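# Bend the rod into an arch spanning both sockets

## Task

Shape the rod into a standing arch whose two ends sit in the board's two sockets, one end per socket, and it must stay that way once the robot lets go.

## Robot and tools

Robot: two arms, left_arm and right_arm, each ending in a two-finger gripper. Base poses in the scene frame: left_arm at (+0.004, +0.262, 0) m with quat_wxyz (+1.000, 0, 0, +0.020); right_arm at (-0.024, -0.249, 0) m with quat_wxyz (+1.000, 0, 0, -0.003). A two-camera stand stands behind the arms. Cameras: cam_high, cam_low, cam_left_wrist, cam_right_wrist, each 504x504, returned in that order.

Frames. Scene frame: origin at table-top height halfway between the nominal bases, +x out over the table, +z up, left_arm on the +y side (arm names do not match image left/right). Fixed cameras and the table use the scene frame. Each arm's hand pose, velocity, target and wrist-camera pose are given in that arm's own base frame. On the gripper, the fingers point along its +z and open/close along its y; end_effector_position is the spot between the pads, roughly 1 cm short of the tips.

execute_actions(actions, cameras). actions is a list of actions; each action is a table of 1 to 15 rows, one row per 1/30 s step; a short table repeats its final row to fill 15 steps. Every row holds 14 numbers in [-1, 1], always both arms: left_arm dx, dy, dz, rx, ry, rz, opening, then right_arm in the same order. The six pose numbers are an offset, not a pose: measured from that arm's Hand target as it was when the action began, along that arm's base axes, rotating about the Hand target's position. Rows within one action do not add up; each counts from that start. A new action or call starts from the updated Hand target, so sending the same offset twice moves twice as far. Scale: 1.0 = 0.6 m or 180 degrees; rx, ry, rz form one rotation vector. A translation longer than 1.0 may be shortened along its direction. opening is absolute: +1 fully open (0.094 m), -1 closed. Sending six zeros re-requests the current Hand target; an opening of 0 is a real command (half open), so resend the present opening to keep a gripper as it is. cameras: names, ["all"], or []; default shows all only when actions is empty. An unknown name voids the call.

move(target, speed, blend, opening_speed, grip_force, blocking, cameras). target is one 14-number row laid out as above, or a list of up to 15 such rows; every row is an offset from the same starting Hand targets, not from the previous row. Paths are straight lines, all arms finishing together, lasting at least 0.5 s and cut off after 10 s. speed: path top speed in m/s, 0.002 to 2.9, default 0.25 (turning capped at twice that in rad/s); one value or one per target. blend: corner rounding in m for lists, one value or one per target; 0 means stop at each point. opening_speed: rate of opening change per second on the -1..+1 scale, at least 0.2; use it to close gently. grip_force: newtons per finger pad, 10 to 50, one value or one per arm; it persists until changed, and lower values close slowly. blocking=false returns early while the move continues. Moves do not avoid obstacles or the other arm. The result adds a move: line giving the ending (done, off_target, moving, held, fault) and limits (paced = pose clipped, held = steps withheld). done means at rest within 10 mm and 2 degrees; neither done nor off_target tells you about contact.

wait(seconds): 0 to 10, robot keeps its last command; a running move continues. stop(): brakes a running move, needing some distance. zoom_image(camera, region): region [x0, y0, x1, y1] in pixels from the top-left, at most 504 each way, only on a camera in the latest images. finished_scene(scene): integer number of the current scene; ends it irreversibly, so the arch must already stand unaided.

Results: end_effector_position (m) and end_effector_quat_wxyz per arm in its base frame, possibly a few cm off. Hand target is your last commanded pose after clipping; the gripper often stops short of it, and the next command (even zeros) asks again; if still short, send the gap as an offset. Tool commands lists present commands. grip_measured uses the opening scale and reads slightly wide when empty, narrower than the part when squeezing. grip_effort_nm is gripper motor effort (negative closing), not pad force. Joint velocities may read within noise. Joint torques follow Joint positions order; joints 1-3 wrap at ±28 N m. Joint ranges (rad): waist -2.618 to 3.054, shoulder 0 to 3.142, elbow 0 to 3.142 (straight 2.901), wrist pitch ±1.571, wrist yaw ±1.571, wrist roll ±2.094.

Controller behaviour: each step it limits commanded orientation to 40 degrees from the measured one. Friction and weight can leave the gripper low, short or tilted, especially far out; tiny moves may go sideways or not at all, so check pose after each move and correct tilt. Avoid paths passing near an arm's own base (go around) and a wrist close to the waist axis.

Avoid: dropping the rod or releasing it while moving; anything leaving the table; fast contact, hard presses (a target far beyond contact presses hard); any contact or gripping between the two arms; strain on wrist camera cables; arm stops. To end a push, command the target back past the gripper. Motors heat when holding loads, reaching far or pushing against something: MOTOR HOT at 75 °C, a fault that folds the arm and disables it at 90 °C, collapse at 100 °C. Loose objects may get brief random nudges.

Each tool is called after "Call:" as name(argument=value, ...), one argument or row to a line, values as JSON.

## Session

Call:
execute_actions(
  actions=[],
)

Call:
zoom_image(
  camera="cam_high",
  region=[120, 190, 320, 450],
)

Scene clock: 0.00 s.
left_arm: end_effector_position=(+0.3938, +0.0227, +0.0755) grip_measured=+1.000 grip_effort_nm=n/a end_effector_quat_wxyz=(+0.560, -0.043, +0.827, -0.003) | right_arm: end_effector_position=(+0.4020, +0.0073, +0.1011) grip_measured=+1.000 grip_effort_nm=n/a end_effector_quat_wxyz=(+0.585, +0.001, +0.811, +0.020)
Joint positions: left_arm=[0.065 1.585 0.365 0.838 0.017 -0.049 0.094] | right_arm=[0.008 1.536 0.391 0.825 -0.024 0.026 0.094]
Joint velocities: within noise
Joint torques (N m): no reading
Heat: left arm: 34 °C; right arm: 31 °C.
Hand target: left_arm +0.3979, +0.0231, +0.0852; +0.572, -0.042, +0.819, -0.002 | right_arm +0.4030, +0.0073, +0.1034; +0.587, +0.001, +0.809, +0.020
Tool commands: left_gripper/opening=+1.0 right_gripper/opening=+1.0

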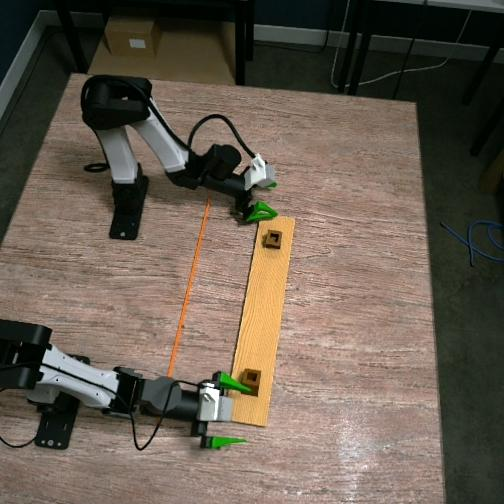

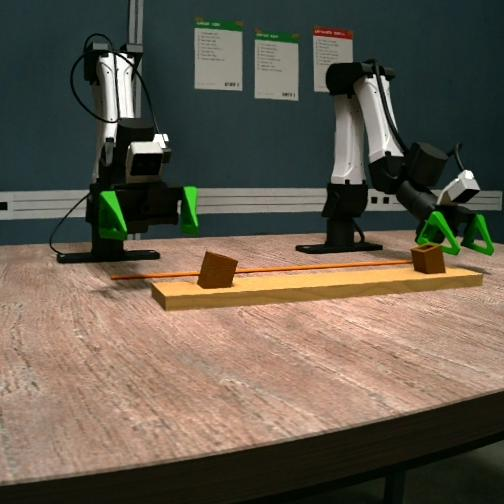

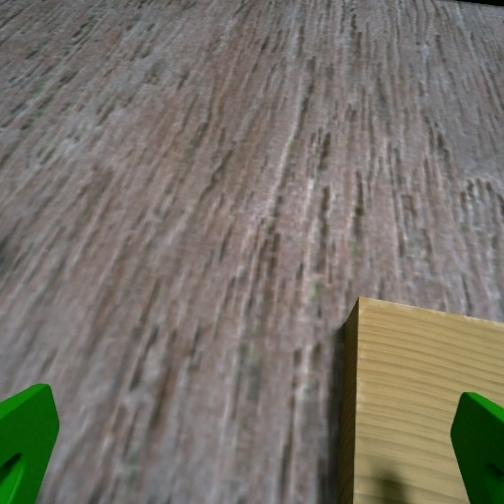

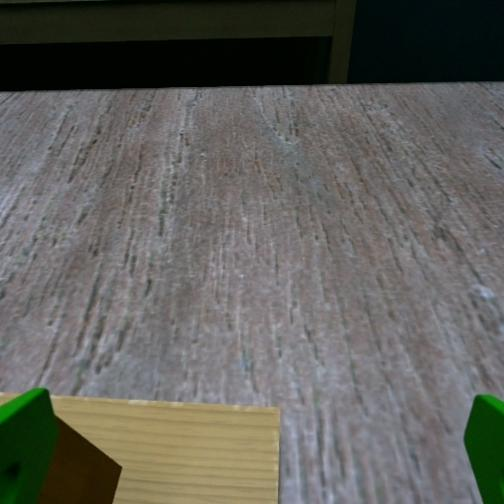

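Scaled by 1.938 from the camera's 504x504 image, which has a finer 720x720 frame.

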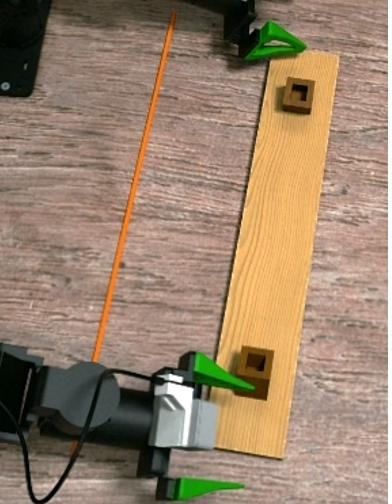

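Call:
move(
  target=[
    [0,0,0.15,0,0,0,1,0,0,0.15,0,0,0,1],
    [-0.263,-0.047,0.08,-0.296,0.298,0.404,1,-0.297,0.013,0.12,0.299,0.32,-0.426,1],
  ],
  blend=[0.05,0],
  speed=0.3,
  cameras=["cam_left_wrist","cam_right_wrist"],
)

Scene clock: 10.87 s.
left_arm: end_effector_position=(+0.2396, -0.0059, +0.1284) grip_measured=+1.000 grip_effort_nm=0.02 end_effector_quat_wxyz=(-0.006, +0.698, -0.716, +0.000) | right_arm: end_effector_position=(+0.2217, +0.0149, +0.1717) grip_measured=+1.000 grip_effort_nm=-0.01 end_effector_quat_wxyz=(+0.005, +0.699, +0.715, -0.001)
Joint positions: left_arm=[-0.031 1.439 1.204 -1.327 -0.008 -1.576 0.094] | right_arm=[0.074 1.392 1.337 -1.511 0.009 1.624 0.094]
Joint torques (N m): left_arm=[1.13 -3.25 8.13 0.05 0.22 -0.24] | right_arm=[-0.43 -3.08 9.48 0.18 0.13 0.18]
Heat: left arm: 35 °C; right arm: 33 °C.
Hand target: left_arm +0.2402, -0.0051, +0.1333; -0.001, +0.707, -0.707, +0.000 | right_arm +0.2249, +0.0150, +0.1754; +0.001, +0.706, +0.708, +0.000
Off the commanded pose: left_arm 0.005 m, 2 deg | right_arm 0.005 m, 1 deg.
move: done; blend cut to 0.045 m at target 1
Images, in order (width x height): cam_left_wrist 504x504, cam_right_wrist 504x504.

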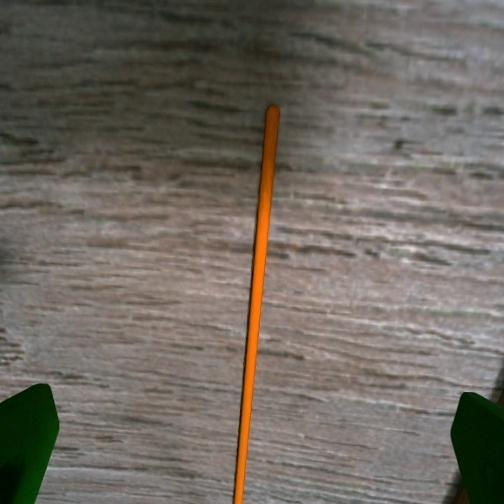

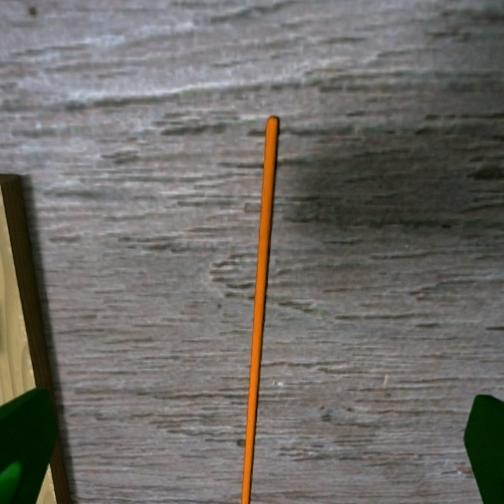

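Call:
move(
  target=[0,0.08,-0.15,0.083,0,-0.026,1,0,-0.08,-0.1,0,0,-0.02,1],
  cameras=["cam_left_wrist","cam_right_wrist"],
)

Scene clock: 14.53 s.
left_arm: end_effector_position=(+0.2423, +0.0372, +0.0450) grip_measured=+1.000 grip_effort_nm=0.02 end_effector_quat_wxyz=(-0.090, +0.673, -0.730, -0.081) | right_arm: end_effector_position=(+0.2256, -0.0324, +0.1211) grip_measured=+1.000 grip_effort_nm=-0.01 end_effector_quat_wxyz=(+0.006, +0.729, +0.684, +0.001)
Joint positions: left_arm=[-0.019 1.498 0.897 -0.95 -0.242 -1.506 0.094] | right_arm=[-0.138 1.392 1.135 -1.304 0.006 1.497 0.094]
Joint torques (N m): left_arm=[1.22 -3.71 5.01 0.33 -0.19 0.06] | right_arm=[-0.4 -4.31 5.37 0.49 0.07 -0.09]
Heat: left arm: 35 °C; right arm: 34 °C.
Hand target: left_arm +0.2403, +0.0428, +0.0433; -0.093, +0.672, -0.729, -0.092 | right_arm +0.2248, -0.0329, +0.1155; +0.001, +0.728, +0.685, +0.000
Off the commanded pose: left_arm 0.006 m, 1 deg | right_arm 0.006 m, 1 deg.
move: done
Images, in order (width x height): cam_left_wrist 504x504, cam_right_wrist 504x504.

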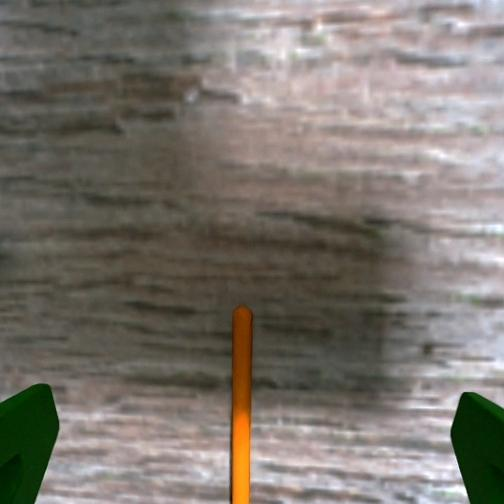

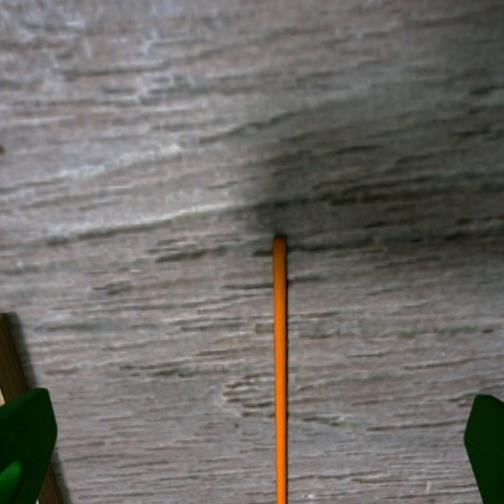

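Call:
move(
  target=[-0.006,-0.03,-0.055,0,0,0,1,-0.02,0,0,0,0,0,1],
  speed=0.12,
  cameras=["cam_left_wrist"],
)

Scene clock: 16.77 s.
left_arm: end_effector_position=(+0.2391, +0.0245, +0.0144) grip_measured=+1.000 grip_effort_nm=0.02 end_effector_quat_wxyz=(+0.092, -0.670, +0.732, +0.084) | right_arm: end_effector_position=(+0.2164, -0.0328, +0.1155) grip_measured=+1.000 grip_effort_nm=-0.01 end_effector_quat_wxyz=(-0.001, +0.729, +0.684, -0.005)
Joint positions: left_arm=[-0.078 1.548 0.81 -0.829 -0.25 -1.56 0.094] | right_arm=[-0.145 1.375 1.099 -1.302 0.006 1.489 0.094]
Joint torques (N m): left_arm=[-0.34 -3.32 4.27 0.37 -0.13 -0.21] | right_arm=[-0.46 -6.99 5.3 0.35 0.07 -0.07]
Heat: left arm: 35 °C; right arm: 34 °C.
Hand target: left_arm +0.2365, +0.0248, +0.0102; +0.093, -0.672, +0.729, +0.092 | right_arm +0.2129, -0.0330, +0.1155; +0.001, +0.728, +0.685, +0.000
Off the commanded pose: left_arm 0.005 m, 1 deg | right_arm 0.004 m, 1 deg.
move: done
Images, in order (width x height): cam_left_wrist 504x504.

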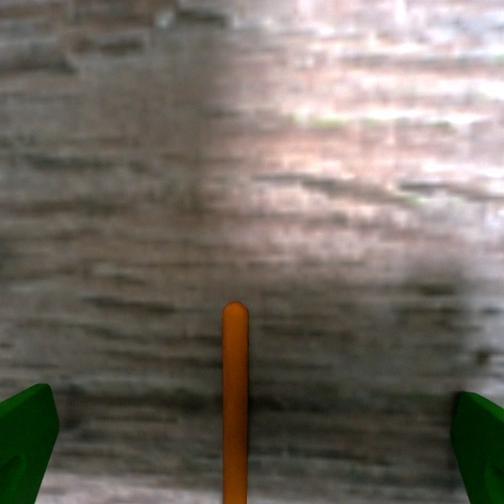

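Call:
move(
  target=[-0.009,-0.025,-0.02,0,0,0,0.3,0,0,0,0,0,0,1],
  speed=0.05,
  cameras=["cam_left_wrist"],
)

Scene clock: 18.77 s.
left_arm: end_effector_position=(+0.2384, +0.0189, +0.0112) grip_measured=+0.301 grip_effort_nm=-0.04 end_effector_quat_wxyz=(-0.117, +0.674, -0.723, -0.093) | right_arm: end_effector_position=(+0.2164, -0.0328, +0.1155) grip_measured=+1.000 grip_effort_nm=-0.01 end_effector_quat_wxyz=(-0.001, +0.729, +0.684, -0.005)
Joint positions: left_arm=[-0.137 1.549 0.786 -0.804 -0.3 -1.638 0.061] | right_arm=[-0.145 1.375 1.099 -1.302 0.006 1.489 0.094]
Joint torques (N m): left_arm=[-0.88 -2.06 3.1 0.48 0.4 -0.11] | right_arm=[-0.46 -6.99 5.29 0.35 0.07 -0.07]
Heat: left arm: 35 °C; right arm: 34 °C.
Hand target: left_arm +0.2311, +0.0098, -0.0018; -0.093, +0.671, -0.729, -0.092 | right_arm +0.2129, -0.0330, +0.1155; +0.001, +0.728, +0.685, +0.000
Off the commanded pose: left_arm 0.017 m, 3 deg | right_arm 0.004 m, 1 deg.
move: off_target (left_arm)
Images, in order (width x height): cam_left_wrist 504x504.

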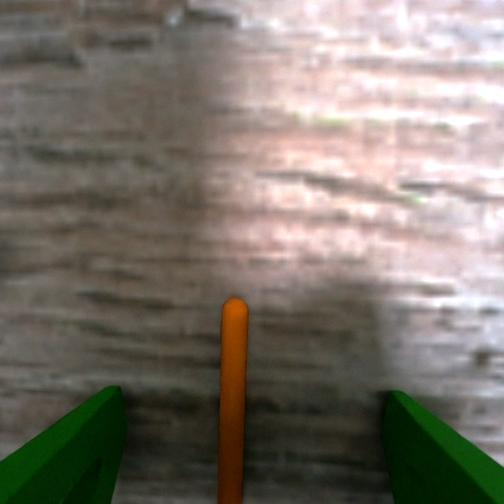

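Call:
move(
  target=[
    [0.002,0,0.02,0,0,0,0,0,0,0,0,0,0,1],
    [0.002,0,0.004,0,0,0,0,0,0,0,0,0,0,1],
  ],
  speed=0.05,
  cameras=["cam_left_wrist"],
)

Scene clock: 21.90 s.
left_arm: end_effector_position=(+0.2412, +0.0164, +0.0109) grip_measured=+0.001 grip_effort_nm=-0.05 end_effector_quat_wxyz=(-0.116, +0.675, -0.724, -0.086) | right_arm: end_effector_position=(+0.2164, -0.0328, +0.1155) grip_measured=+1.000 grip_effort_nm=-0.01 end_effector_quat_wxyz=(-0.001, +0.729, +0.684, -0.005)
Joint positions: left_arm=[-0.14 1.552 0.789 -0.796 -0.291 -1.639 0.047] | right_arm=[-0.145 1.375 1.099 -1.302 0.006 1.489 0.094]
Joint torques (N m): left_arm=[-0.55 -2.32 3.71 0.29 0.3 -0.1] | right_arm=[-0.46 -6.99 5.3 0.35 0.07 -0.07]
Heat: left arm: 35 °C; right arm: 34 °C.
Hand target: left_arm +0.2323, +0.0098, +0.0006; -0.093, +0.672, -0.729, -0.092 | right_arm +0.2129, -0.0330, +0.1155; +0.001, +0.728, +0.685, +0.000
Off the commanded pose: left_arm 0.015 m, 3 deg | right_arm 0.004 m, 1 deg.
move: off_target (left_arm)
Images, in order (width x height): cam_left_wrist 504x504.

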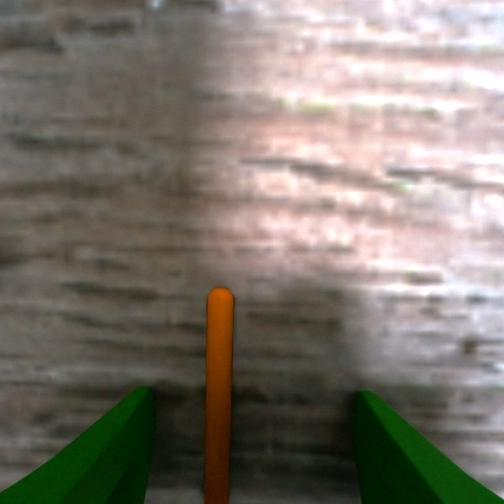

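Call:
move(
  target=[-0.008,-0.005,0.0,0,0,0,-1,0,0,0,0,0,0,1],
  speed=0.05,
  opening_speed=0.5,
  cameras=["cam_left_wrist"],
)

Scene clock: 25.27 s.
left_arm: end_effector_position=(+0.2461, +0.0114, +0.0102) grip_measured=-0.914 grip_effort_nm=-0.97 end_effector_quat_wxyz=(-0.124, +0.673, -0.725, -0.076) | right_arm: end_effector_position=(+0.2164, -0.0328, +0.1155) grip_measured=+1.000 grip_effort_nm=-0.01 end_effector_quat_wxyz=(-0.001, +0.729, +0.684, -0.005)
Joint positions: left_arm=[-0.157 1.552 0.785 -0.77 -0.29 -1.648 0.004] | right_arm=[-0.145 1.375 1.099 -1.302 0.006 1.489 0.094]
Joint torques (N m): left_arm=[-0.43 -3.45 2.86 0.03 0.3 -0.18] | right_arm=[-0.47 -6.99 5.3 0.35 0.07 -0.06]
Heat: left arm: 35 °C; right arm: 34 °C.
Hand target: left_arm +0.2275, +0.0069, +0.0006; -0.093, +0.672, -0.729, -0.092 | right_arm +0.2129, -0.0330, +0.1155; +0.001, +0.728, +0.685, +0.000
Off the commanded pose: left_arm 0.021 m, 4 deg | right_arm 0.004 m, 1 deg.
move: off_target (left_arm)
Images, in order (width x height): cam_left_wrist 504x504.

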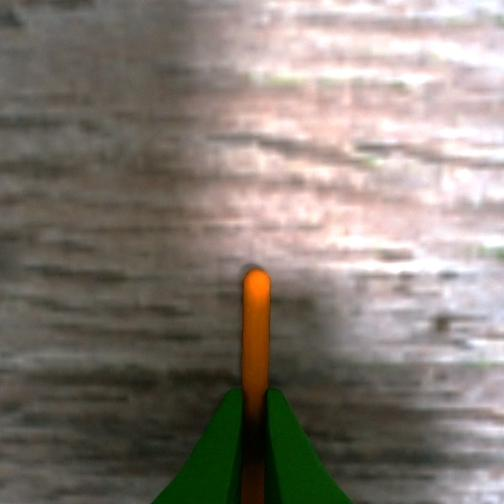

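Call:
move(
  target=[0.02,-0.04,0.32,0.11,0,0,-1,0,0,0,0,0,0,1],
  speed=0.12,
  cameras=["all"],
)

Scene clock: 28.63 s.
left_arm: end_effector_position=(+0.2454, -0.0210, +0.1804) grip_measured=-0.915 grip_effort_nm=-1.01 end_effector_quat_wxyz=(+0.229, -0.638, +0.723, +0.133) | right_arm: end_effector_position=(+0.2164, -0.0328, +0.1155) grip_measured=+1.000 grip_effort_nm=-0.01 end_effector_quat_wxyz=(-0.001, +0.729, +0.684, -0.005)
Joint positions: left_arm=[-0.451 1.481 1.35 -1.516 -0.53 -1.918 0.004] | right_arm=[-0.145 1.375 1.099 -1.302 0.006 1.489 0.094]
Joint torques (N m): left_arm=[-0.28 -5.59 7.46 -0.36 -0.34 -0.11] | right_arm=[-0.46 -6.99 5.3 0.35 0.07 -0.07]
Heat: left arm: 35 °C; right arm: 34 °C.
Hand target: left_arm +0.2395, -0.0172, +0.1926; +0.207, -0.646, +0.703, +0.216 | right_arm +0.2129, -0.0330, +0.1155; +0.001, +0.728, +0.685, +0.000
Off the commanded pose: left_arm 0.014 m, 10 deg | right_arm 0.004 m, 1 deg.
joint sent to its limit (left arm) — joint 4 (wrist pitch), lower limit. The joint targets are off in orientation, not in position.
move: off_target (left_arm)

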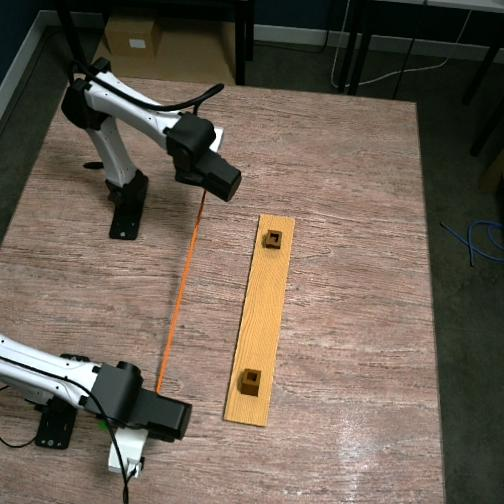

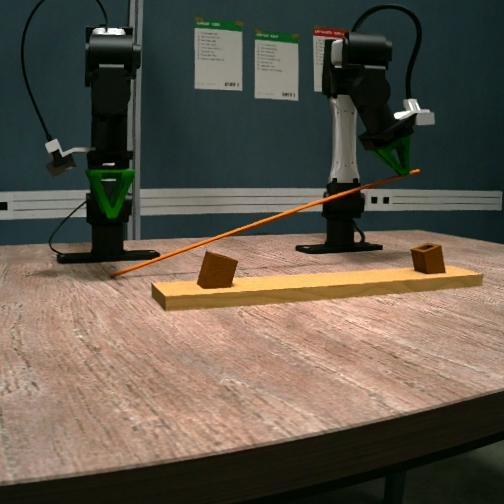

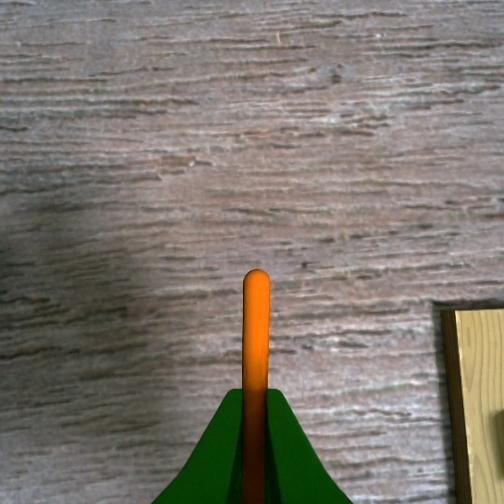

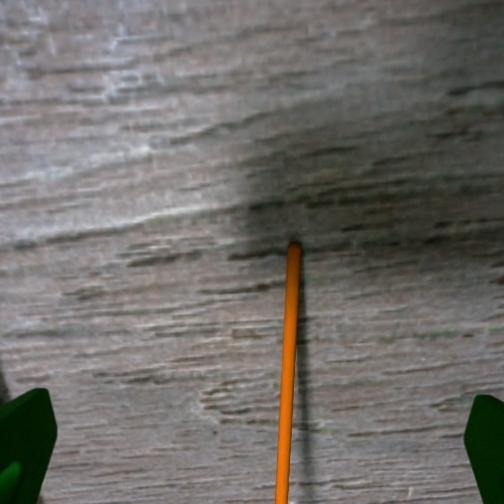

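Call:
move(
  target=[0,0,0,0,0,0,-1,-0.024,0.03,-0.117,-0.083,0,-0.014,0.5],
  speed=0.15,
  cameras=["cam_right_wrist","cam_low"],
)

Scene clock: 32.50 s.
left_arm: end_effector_position=(+0.2454, -0.0209, +0.1805) grip_measured=-0.915 grip_effort_nm=-1.01 end_effector_quat_wxyz=(+0.229, -0.638, +0.723, +0.133) | right_arm: end_effector_position=(+0.2004, -0.0144, +0.0515) grip_measured=+0.502 grip_effort_nm=-0.13 end_effector_quat_wxyz=(+0.095, +0.736, +0.665, -0.080)
Joint positions: left_arm=[-0.451 1.481 1.35 -1.516 -0.531 -1.918 0.004] | right_arm=[0.142 1.352 0.801 -1.047 0.248 1.818 0.071]
Joint torques (N m): left_arm=[-0.28 -5.56 7.43 -0.36 -0.34 -0.1] | right_arm=[0.79 -2.54 5.12 0.36 0.37 0.16]
Heat: left arm: 36 °C; right arm: 34 °C.
Hand target: left_arm +0.2395, -0.0172, +0.1926; +0.207, -0.646, +0.703, +0.216 | right_arm +0.1984, -0.0149, +0.0452; +0.095, +0.737, +0.664, -0.089
Off the commanded pose: left_arm 0.014 m, 10 deg | right_arm 0.006 m, 1 deg.
joint sent to its limit (left arm) — joint 4 (wrist pitch), lower limit. The joint targets are off in orientation, not in position.
move: off_target (left_arm)
Images, in order (width x height): cam_low 504x504, cam_right_wrist 504x504.

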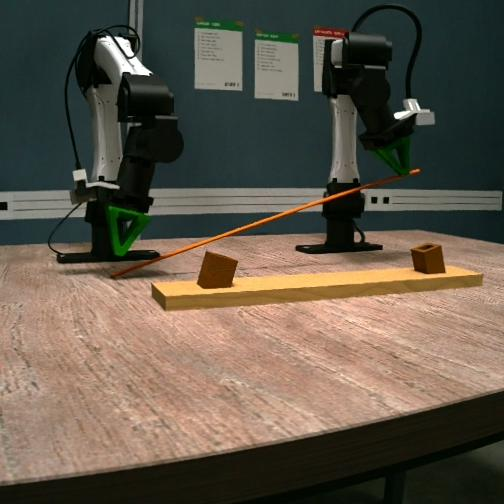

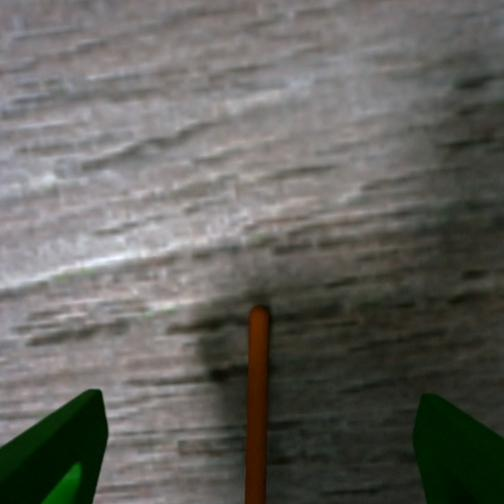

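Call:
move(
  target=[0,0,0,0,0,0,-1,0.002,0.03,-0.05,0,0,0,0.3],
  speed=0.08,
  cameras=["cam_right_wrist","cam_low"],
)

Call:
zoom_image(
  camera="cam_low",
  region=[70, 170, 230, 300],
)

Scene clock: 34.80 s.
left_arm: end_effector_position=(+0.2454, -0.0209, +0.1805) grip_measured=-0.915 grip_effort_nm=-1.01 end_effector_quat_wxyz=(+0.229, -0.638, +0.723, +0.133) | right_arm: end_effector_position=(+0.2026, +0.0028, +0.0215) grip_measured=+0.302 grip_effort_nm=-0.14 end_effector_quat_wxyz=(+0.097, +0.736, +0.665, -0.082)
Joint positions: left_arm=[-0.451 1.481 1.35 -1.516 -0.531 -1.918 0.004] | right_arm=[0.228 1.433 0.736 -0.924 0.25 1.907 0.061]
Joint torques (N m): left_arm=[-0.29 -5.53 7.47 -0.36 -0.34 -0.09] | right_arm=[0.77 -3.02 4.79 0.38 0.29 0.1]
Heat: left arm: 36 °C; right arm: 34 °C.
Hand target: left_arm +0.2395, -0.0172, +0.1926; +0.207, -0.646, +0.703, +0.216 | right_arm +0.1997, +0.0031, +0.0153; +0.095, +0.737, +0.663, -0.089
Off the commanded pose: left_arm 0.014 m, 10 deg | right_arm 0.007 m, 1 deg.
joint sent to its limit (left arm) — joint 4 (wrist pitch), lower limit. The joint targets are off in orientation, not in position.
move: off_target (left_arm)
Images, in order (width x height): cam_low 504x504, cam_right_wrist 504x504.

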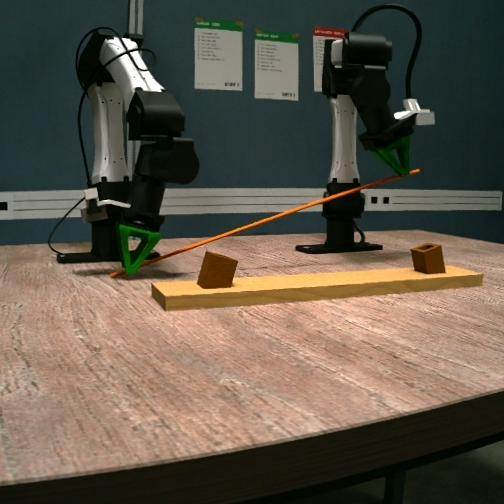

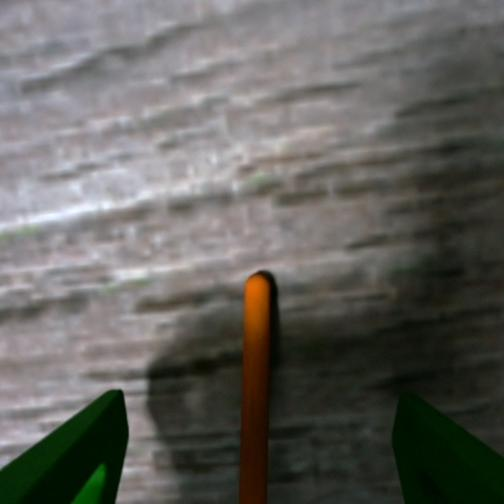

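Scaled by 3.150 from the camera's 504x504 image, which has a finer 720x720 frame.

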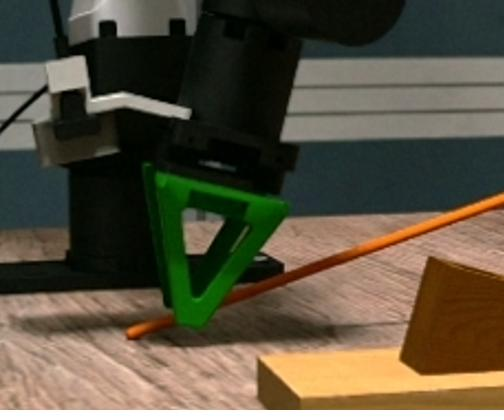

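Call:
move(
  target=[0,0,0,0,0,0,-1,0.008,0.034,0.003,0,0,0,0.1],
  speed=0.08,
  cameras=["cam_right_wrist","cam_low"],
)

Call:
zoom_image(
  camera="cam_low",
  region=[70, 170, 230, 300],
)

Scene clock: 37.60 s.
left_arm: end_effector_position=(+0.2454, -0.0209, +0.1805) grip_measured=-0.915 grip_effort_nm=-1.00 end_effector_quat_wxyz=(+0.229, -0.638, +0.723, +0.133) | right_arm: end_effector_position=(+0.1977, +0.0191, +0.0139) grip_measured=+0.102 grip_effort_nm=-0.13 end_effector_quat_wxyz=(+0.095, +0.734, +0.666, -0.093)
Joint positions: left_arm=[-0.451 1.481 1.35 -1.516 -0.531 -1.918 0.004] | right_arm=[0.314 1.476 0.736 -0.924 0.25 1.995 0.052]
Joint torques (N m): left_arm=[-0.29 -5.53 7.47 -0.34 -0.33 -0.1] | right_arm=[0.76 -3.19 8.87 0.04 0.23 0.14]
Heat: left arm: 36 °C; right arm: 34 °C.
Hand target: left_arm +0.2395, -0.0172, +0.1926; +0.207, -0.646, +0.703, +0.216 | right_arm +0.2045, +0.0235, +0.0171; +0.095, +0.737, +0.663, -0.089
Off the commanded pose: left_arm 0.014 m, 10 deg | right_arm 0.009 m, 1 deg.
joint sent to its limit (left arm) — joint 4 (wrist pitch), lower limit. The joint targets are off in orientation, not in position.
move: off_target (left_arm)
Images, in order (width x height): cam_low 504x504, cam_right_wrist 504x504.

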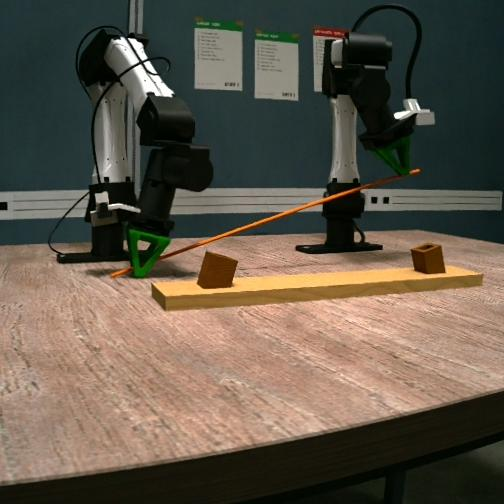

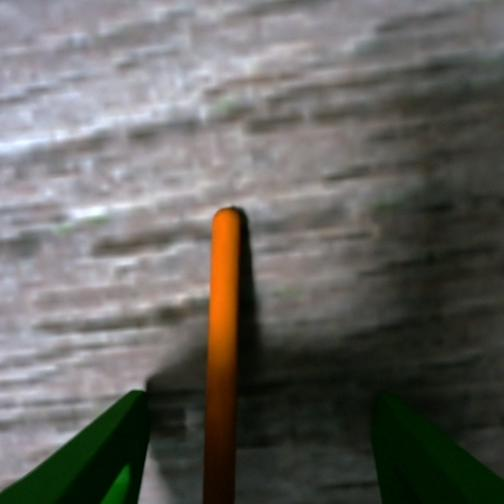

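Scaled by 3.150 from the camera's 504x504 image, which has a finer 720x720 frame.

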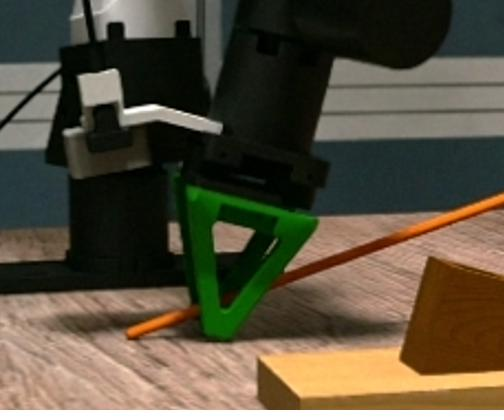

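Call:
move(
  target=[0,0,0,0,0,0,-1,0.008,0.0,0.006,0,0,0,-0.2],
  speed=0.08,
  cameras=["cam_right_wrist"],
)

Scene clock: 39.50 s.
left_arm: end_effector_position=(+0.2454, -0.0209, +0.1805) grip_measured=-0.915 grip_effort_nm=-1.00 end_effector_quat_wxyz=(+0.229, -0.638, +0.723, +0.133) | right_arm: end_effector_position=(+0.2054, +0.0216, +0.0183) grip_measured=-0.198 grip_effort_nm=-0.13 end_effector_quat_wxyz=(+0.098, +0.735, +0.665, -0.087)
Joint positions: left_arm=[-0.451 1.481 1.35 -1.516 -0.531 -1.918 0.004] | right_arm=[0.314 1.486 0.767 -0.932 0.25 1.996 0.038]
Joint torques (N m): left_arm=[-0.32 -5.5 7.46 -0.36 -0.34 -0.09] | right_arm=[0.23 -3.33 8.51 0.03 0.24 0.09]
Heat: left arm: 37 °C; right arm: 34 °C.
Hand target: left_arm +0.2395, -0.0172, +0.1926; +0.207, -0.646, +0.703, +0.216 | right_arm +0.2093, +0.0235, +0.0207; +0.095, +0.737, +0.663, -0.089
Off the commanded pose: left_arm 0.014 m, 10 deg | right_arm 0.005 m, 0 deg.
joint sent to its limit (left arm) — joint 4 (wrist pitch), lower limit. The joint targets are off in orientation, not in position.
move: off_target (left_arm)
Images, in order (width x height): cam_right_wrist 504x504.

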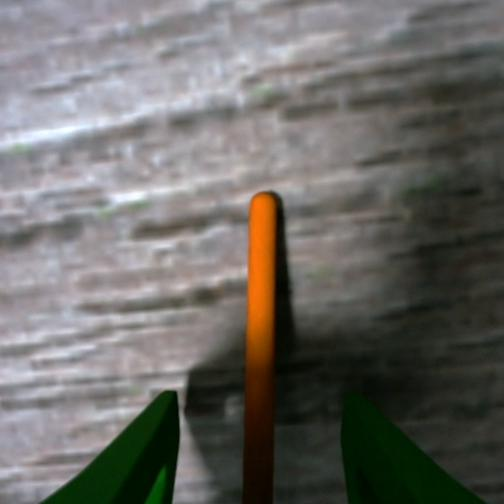

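Centered. Close.

Call:
move(
  target=[0,0,0,0,0,0,-1,0,0,0.0,0,0,0,-1],
  speed=0.08,
  opening_speed=0.5,
  cameras=["cam_right_wrist","cam_low"],
)

Call:
zoom_image(
  camera="cam_low",
  region=[70, 170, 230, 300],
)

Scene clock: 42.47 s.
left_arm: end_effector_position=(+0.2454, -0.0209, +0.1805) grip_measured=-0.915 grip_effort_nm=-1.01 end_effector_quat_wxyz=(+0.229, -0.638, +0.723, +0.133) | right_arm: end_effector_position=(+0.2052, +0.0215, +0.0184) grip_measured=-0.884 grip_effort_nm=-1.03 end_effector_quat_wxyz=(+0.098, +0.735, +0.665, -0.087)
Joint positions: left_arm=[-0.451 1.481 1.35 -1.516 -0.531 -1.918 0.004] | right_arm=[0.314 1.486 0.767 -0.932 0.25 1.996 0.005]
Joint torques (N m): left_arm=[-0.31 -5.56 7.47 -0.35 -0.35 -0.09] | right_arm=[0.21 -3.33 8.51 0.01 0.24 0.09]
Heat: left arm: 37 °C; right arm: 35 °C.
Hand target: left_arm +0.2395, -0.0172, +0.1926; +0.207, -0.646, +0.703, +0.216 | right_arm +0.2093, +0.0235, +0.0207; +0.095, +0.737, +0.663, -0.089
Off the commanded pose: left_arm 0.014 m, 10 deg | right_arm 0.005 m, 0 deg.
joint sent to its limit (left arm) — joint 4 (wrist pitch), lower limit. The joint targets are off in orientation, not in position.
move: off_target (left_arm)
Images, in order (width x height): cam_low 504x504, cam_right_wrist 504x504.

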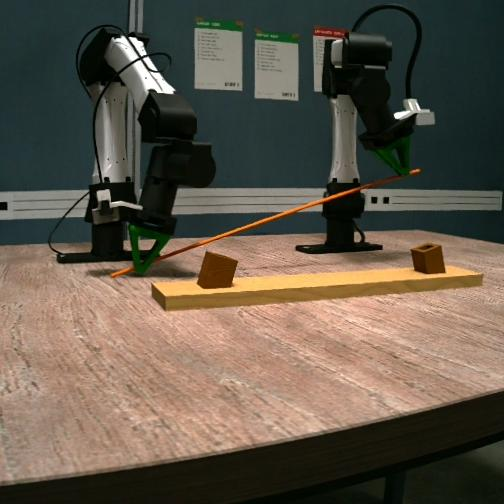

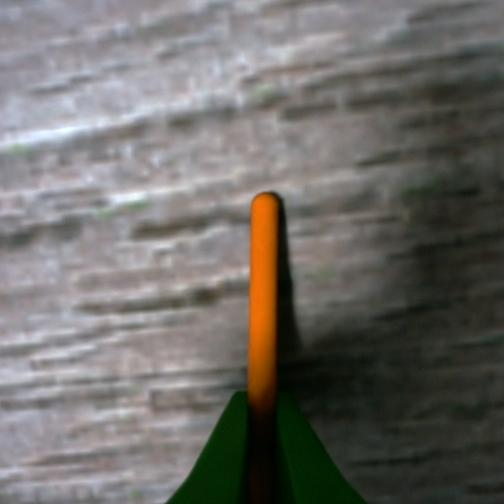

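Scaled by 3.150 from the camera's 504x504 image, which has a finer 720x720 frame.

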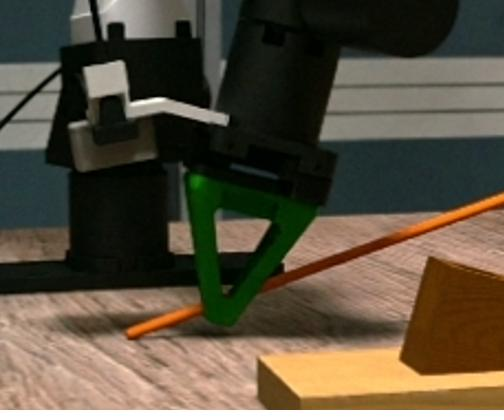

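Call:
move(
  target=[
    [0.04,0.021,-0.133,-0.097,0,0,-1,0.04,-0.021,0.106,-0.097,0,0,-1],
    [0.08,0.008,-0.28,-0.194,0,0,-1,0.08,-0.008,0.212,-0.194,0,0,-1],
  ],
  speed=0.08,
  blend=[0.03,0],
  cameras=["all"],
)

Call:
zoom_image(
  camera="cam_low",
  region=[310, 170, 470, 300],
)

Scene clock: 52.80 s.
left_arm: end_effector_position=(+0.2878, -0.0118, +0.0274) grip_measured=-0.915 grip_effort_nm=-1.01 end_effector_quat_wxyz=(+0.011, -0.675, +0.737, -0.001) | right_arm: end_effector_position=(+0.2543, +0.0129, +0.1468) grip_measured=-0.884 grip_effort_nm=-1.04 end_effector_quat_wxyz=(+0.266, +0.635, +0.686, -0.236)
Joint positions: left_arm=[-0.05 1.694 1.045 -0.905 -0.014 -1.533 0.004] | right_arm=[0.485 1.674 1.319 -1.538 0.663 2.09 0.005]
Joint torques (N m): left_arm=[1.06 -5.2 5.07 0.37 0.3 -0.04] | right_arm=[1.09 -5.33 8.81 -0.41 0.43 0.02]
Heat: left arm: 37 °C; right arm: 37 °C.
Hand target: left_arm +0.2876, -0.0124, +0.0247; +0.004, -0.678, +0.735, -0.005 | right_arm +0.2573, +0.0187, +0.1479; +0.312, +0.674, +0.606, -0.284
Off the commanded pose: left_arm 0.003 m, 1 deg | right_arm 0.007 m, 13 deg.
joint sent to its limit (right arm) — joint 6 (wrist roll), upper limit. The joint targets are off in orientation, not in position.
move: off_target (right_arm)

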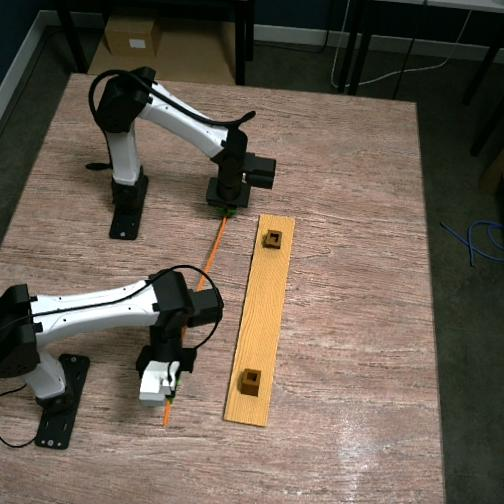

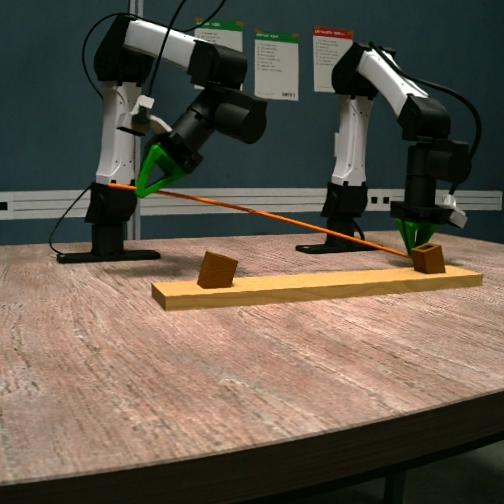

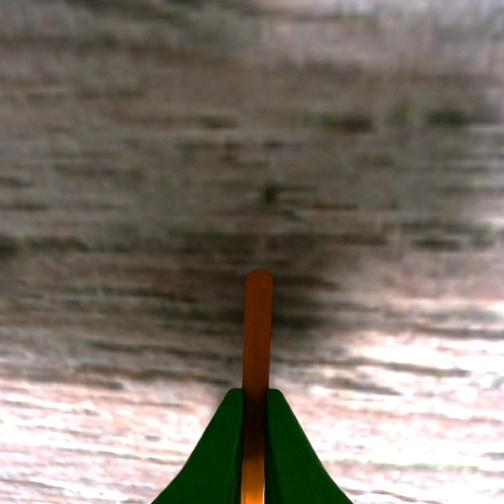

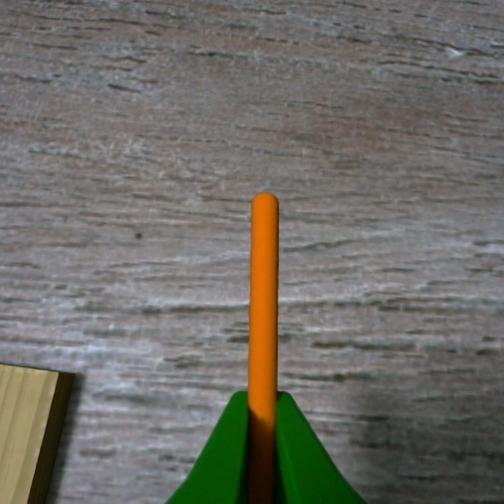

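Scaled by 3.150 from the camera's 504x504 image, which has a finer 720x720 frame.

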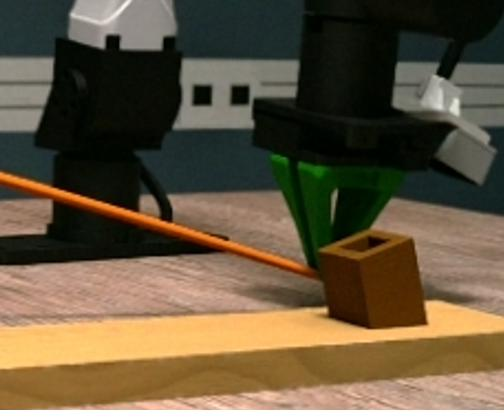

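Call:
move(
  target=[
    [0,0,-0.014,0,0,0,-1,0,0,0,0,0,0,-1],
    [0,0,-0.014,0,0,0,-0.3,0,0,0,0,0,0,-1],
  ],
  speed=0.06,
  opening_speed=0.5,
  cameras=["cam_left_wrist","cam_low"],
)

Call:
zoom_image(
  camera="cam_low",
  region=[310, 170, 470, 300],
)

Scene clock: 57.30 s.
left_arm: end_effector_position=(+0.2886, -0.0136, +0.0193) grip_measured=-0.301 grip_effort_nm=0.10 end_effector_quat_wxyz=(+0.009, -0.675, +0.738, -0.006) | right_arm: end_effector_position=(+0.2542, +0.0129, +0.1468) grip_measured=-0.884 grip_effort_nm=-1.04 end_effector_quat_wxyz=(+0.266, +0.635, +0.686, -0.236)
Joint positions: left_arm=[-0.05 1.707 1.025 -0.868 -0.004 -1.532 0.033] | right_arm=[0.485 1.674 1.319 -1.538 0.663 2.09 0.005]
Joint torques (N m): left_arm=[1.06 -5.12 4.98 0.36 0.2 -0.05] | right_arm=[1.09 -5.31 8.81 -0.41 0.42 0.06]
Heat: left arm: 37 °C; right arm: 37 °C.
Hand target: left_arm +0.2875, -0.0123, +0.0162; +0.004, -0.678, +0.735, -0.005 | right_arm +0.2573, +0.0187, +0.1479; +0.312, +0.674, +0.606, -0.284
Off the commanded pose: left_arm 0.003 m, 1 deg | right_arm 0.007 m, 13 deg.
joint sent to its limit (right arm) — joint 6 (wrist roll), upper limit. The joint targets are off in orientation, not in position.
move: off_target (right_arm)
Images, in order (width x height): cam_low 504x504, cam_left_wrist 504x504.

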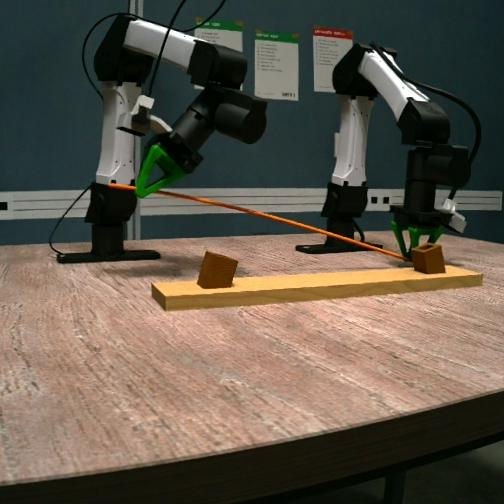

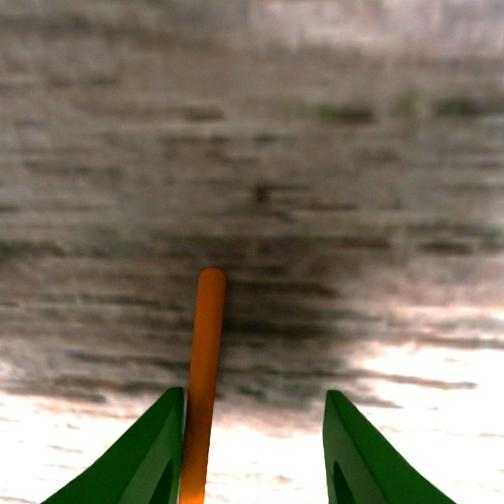

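Scaled by 3.150 from the camera's 504x504 image, which has a finer 720x720 frame.

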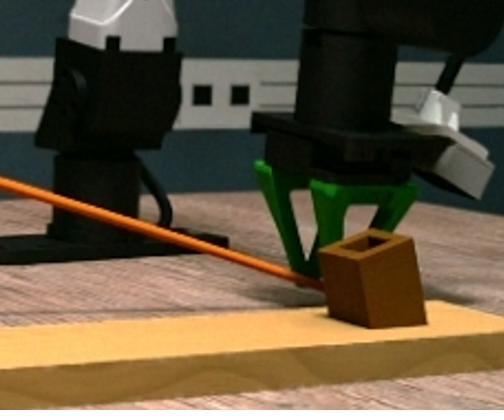

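Call:
move(
  target=[
    [-0.015,-0.02,0.03,0.06,0,-0.01,0.1,0,0,0,0,0,0,-1],
    [-0.018,-0.045,0.005,0.117,0,-0.022,0.1,0,0,0,0,0,0,-1],
  ],
  speed=0.06,
  blend=[0.01,0],
  cameras=["cam_left_wrist","cam_low"],
)

Call:
zoom_image(
  camera="cam_low",
  region=[310, 170, 470, 300],
)

Scene clock: 63.13 s.
left_arm: end_effector_position=(+0.2738, -0.0399, +0.0151) grip_measured=+0.099 grip_effort_nm=0.10 end_effector_quat_wxyz=(+0.118, -0.639, +0.751, +0.122) | right_arm: end_effector_position=(+0.2542, +0.0129, +0.1468) grip_measured=-0.884 grip_effort_nm=-1.04 end_effector_quat_wxyz=(+0.266, +0.635, +0.686, -0.236)
Joint positions: left_arm=[-0.348 1.77 1.037 -0.936 -0.327 -1.775 0.052] | right_arm=[0.485 1.674 1.319 -1.538 0.663 2.09 0.005]
Joint torques (N m): left_arm=[-0.28 -5.3 7.06 -0.15 -0.27 -0.23] | right_arm=[1.09 -5.31 8.83 -0.41 0.43 0.06]
Heat: left arm: 37 °C; right arm: 37 °C.
Hand target: left_arm +0.2768, -0.0394, +0.0192; +0.127, -0.640, +0.746, +0.130 | right_arm +0.2573, +0.0187, +0.1479; +0.312, +0.674, +0.606, -0.284
Off the commanded pose: left_arm 0.005 m, 1 deg | right_arm 0.007 m, 13 deg.
joint sent to its limit (right arm) — joint 6 (wrist roll), upper limit. The joint targets are off in orientation, not in position.
move: off_target (right_arm)
Images, in order (width x height): cam_low 504x504, cam_left_wrist 504x504.

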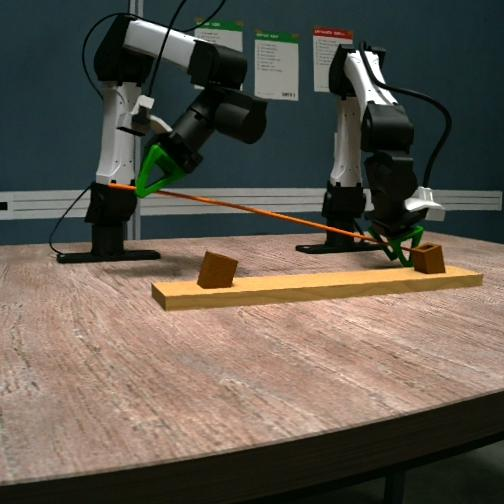

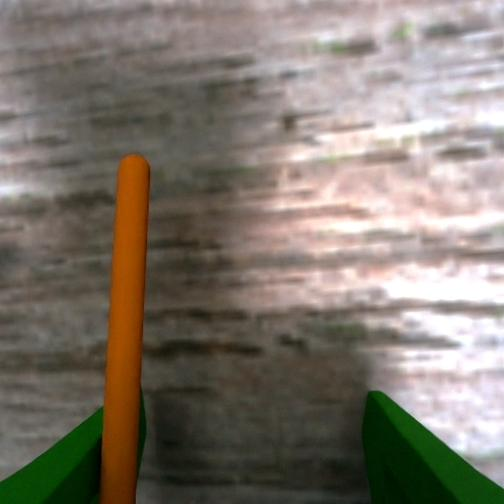

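Scaled by 3.150 from the camera's 504x504 image, which has a finer 720x720 frame.

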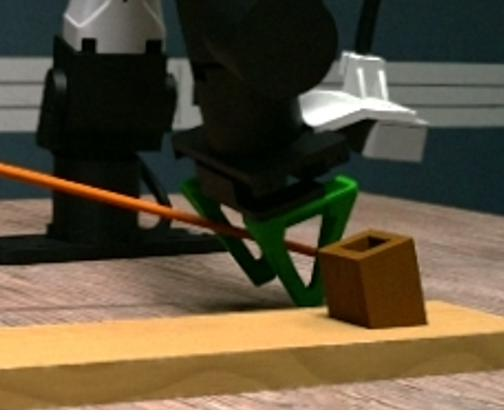

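Call:
move(
  target=[-0.033,0,0.02,0,0,-0.012,0.1,0,0,0,0,0,0,-1],
  speed=0.06,
  cameras=["cam_left_wrist","cam_low"],
)

Call:
zoom_image(
  camera="cam_low",
  region=[310, 170, 470, 300],
)

Scene clock: 68.73 s.
left_arm: end_effector_position=(+0.2602, -0.0421, +0.0231) grip_measured=+0.099 grip_effort_nm=0.10 end_effector_quat_wxyz=(+0.119, -0.628, +0.759, +0.124) | right_arm: end_effector_position=(+0.2542, +0.0129, +0.1468) grip_measured=-0.884 grip_effort_nm=-1.04 end_effector_quat_wxyz=(+0.266, +0.635, +0.686, -0.236)
Joint positions: left_arm=[-0.375 1.715 1.004 -0.966 -0.329 -1.776 0.052] | right_arm=[0.485 1.674 1.319 -1.538 0.663 2.09 0.005]
Joint torques (N m): left_arm=[-0.32 -8.14 4.57 -0.15 -0.25 -0.13] | right_arm=[1.09 -5.31 8.83 -0.41 0.43 0.06]
Heat: left arm: 37 °C; right arm: 37 °C.
Hand target: left_arm +0.2570, -0.0393, +0.0312; +0.130, -0.626, +0.758, +0.127 | right_arm +0.2573, +0.0187, +0.1479; +0.312, +0.674, +0.606, -0.284
Off the commanded pose: left_arm 0.009 m, 1 deg | right_arm 0.007 m, 13 deg.
joint sent to its limit (right arm) — joint 6 (wrist roll), upper limit. The joint targets are off in orientation, not in position.
move: off_target (right_arm)
Images, in order (width x height): cam_low 504x504, cam_left_wrist 504x504.

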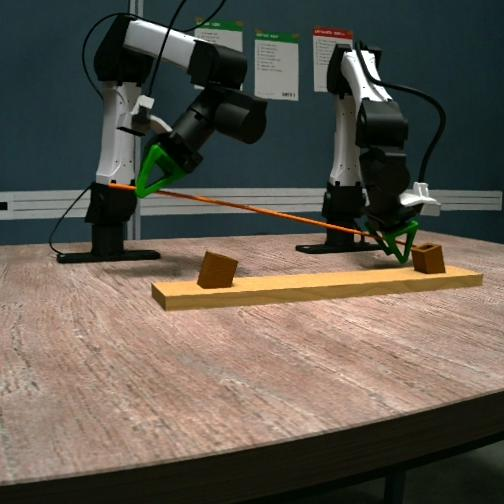

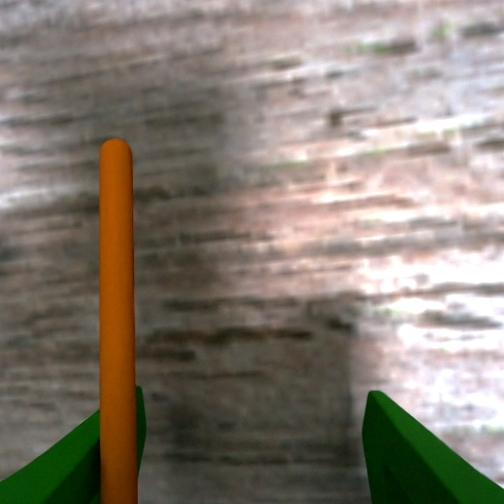

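Scaled by 3.150 from the camera's 504x504 image, which has a finer 720x720 frame.

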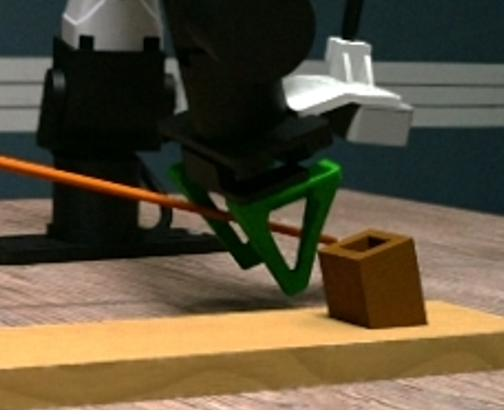

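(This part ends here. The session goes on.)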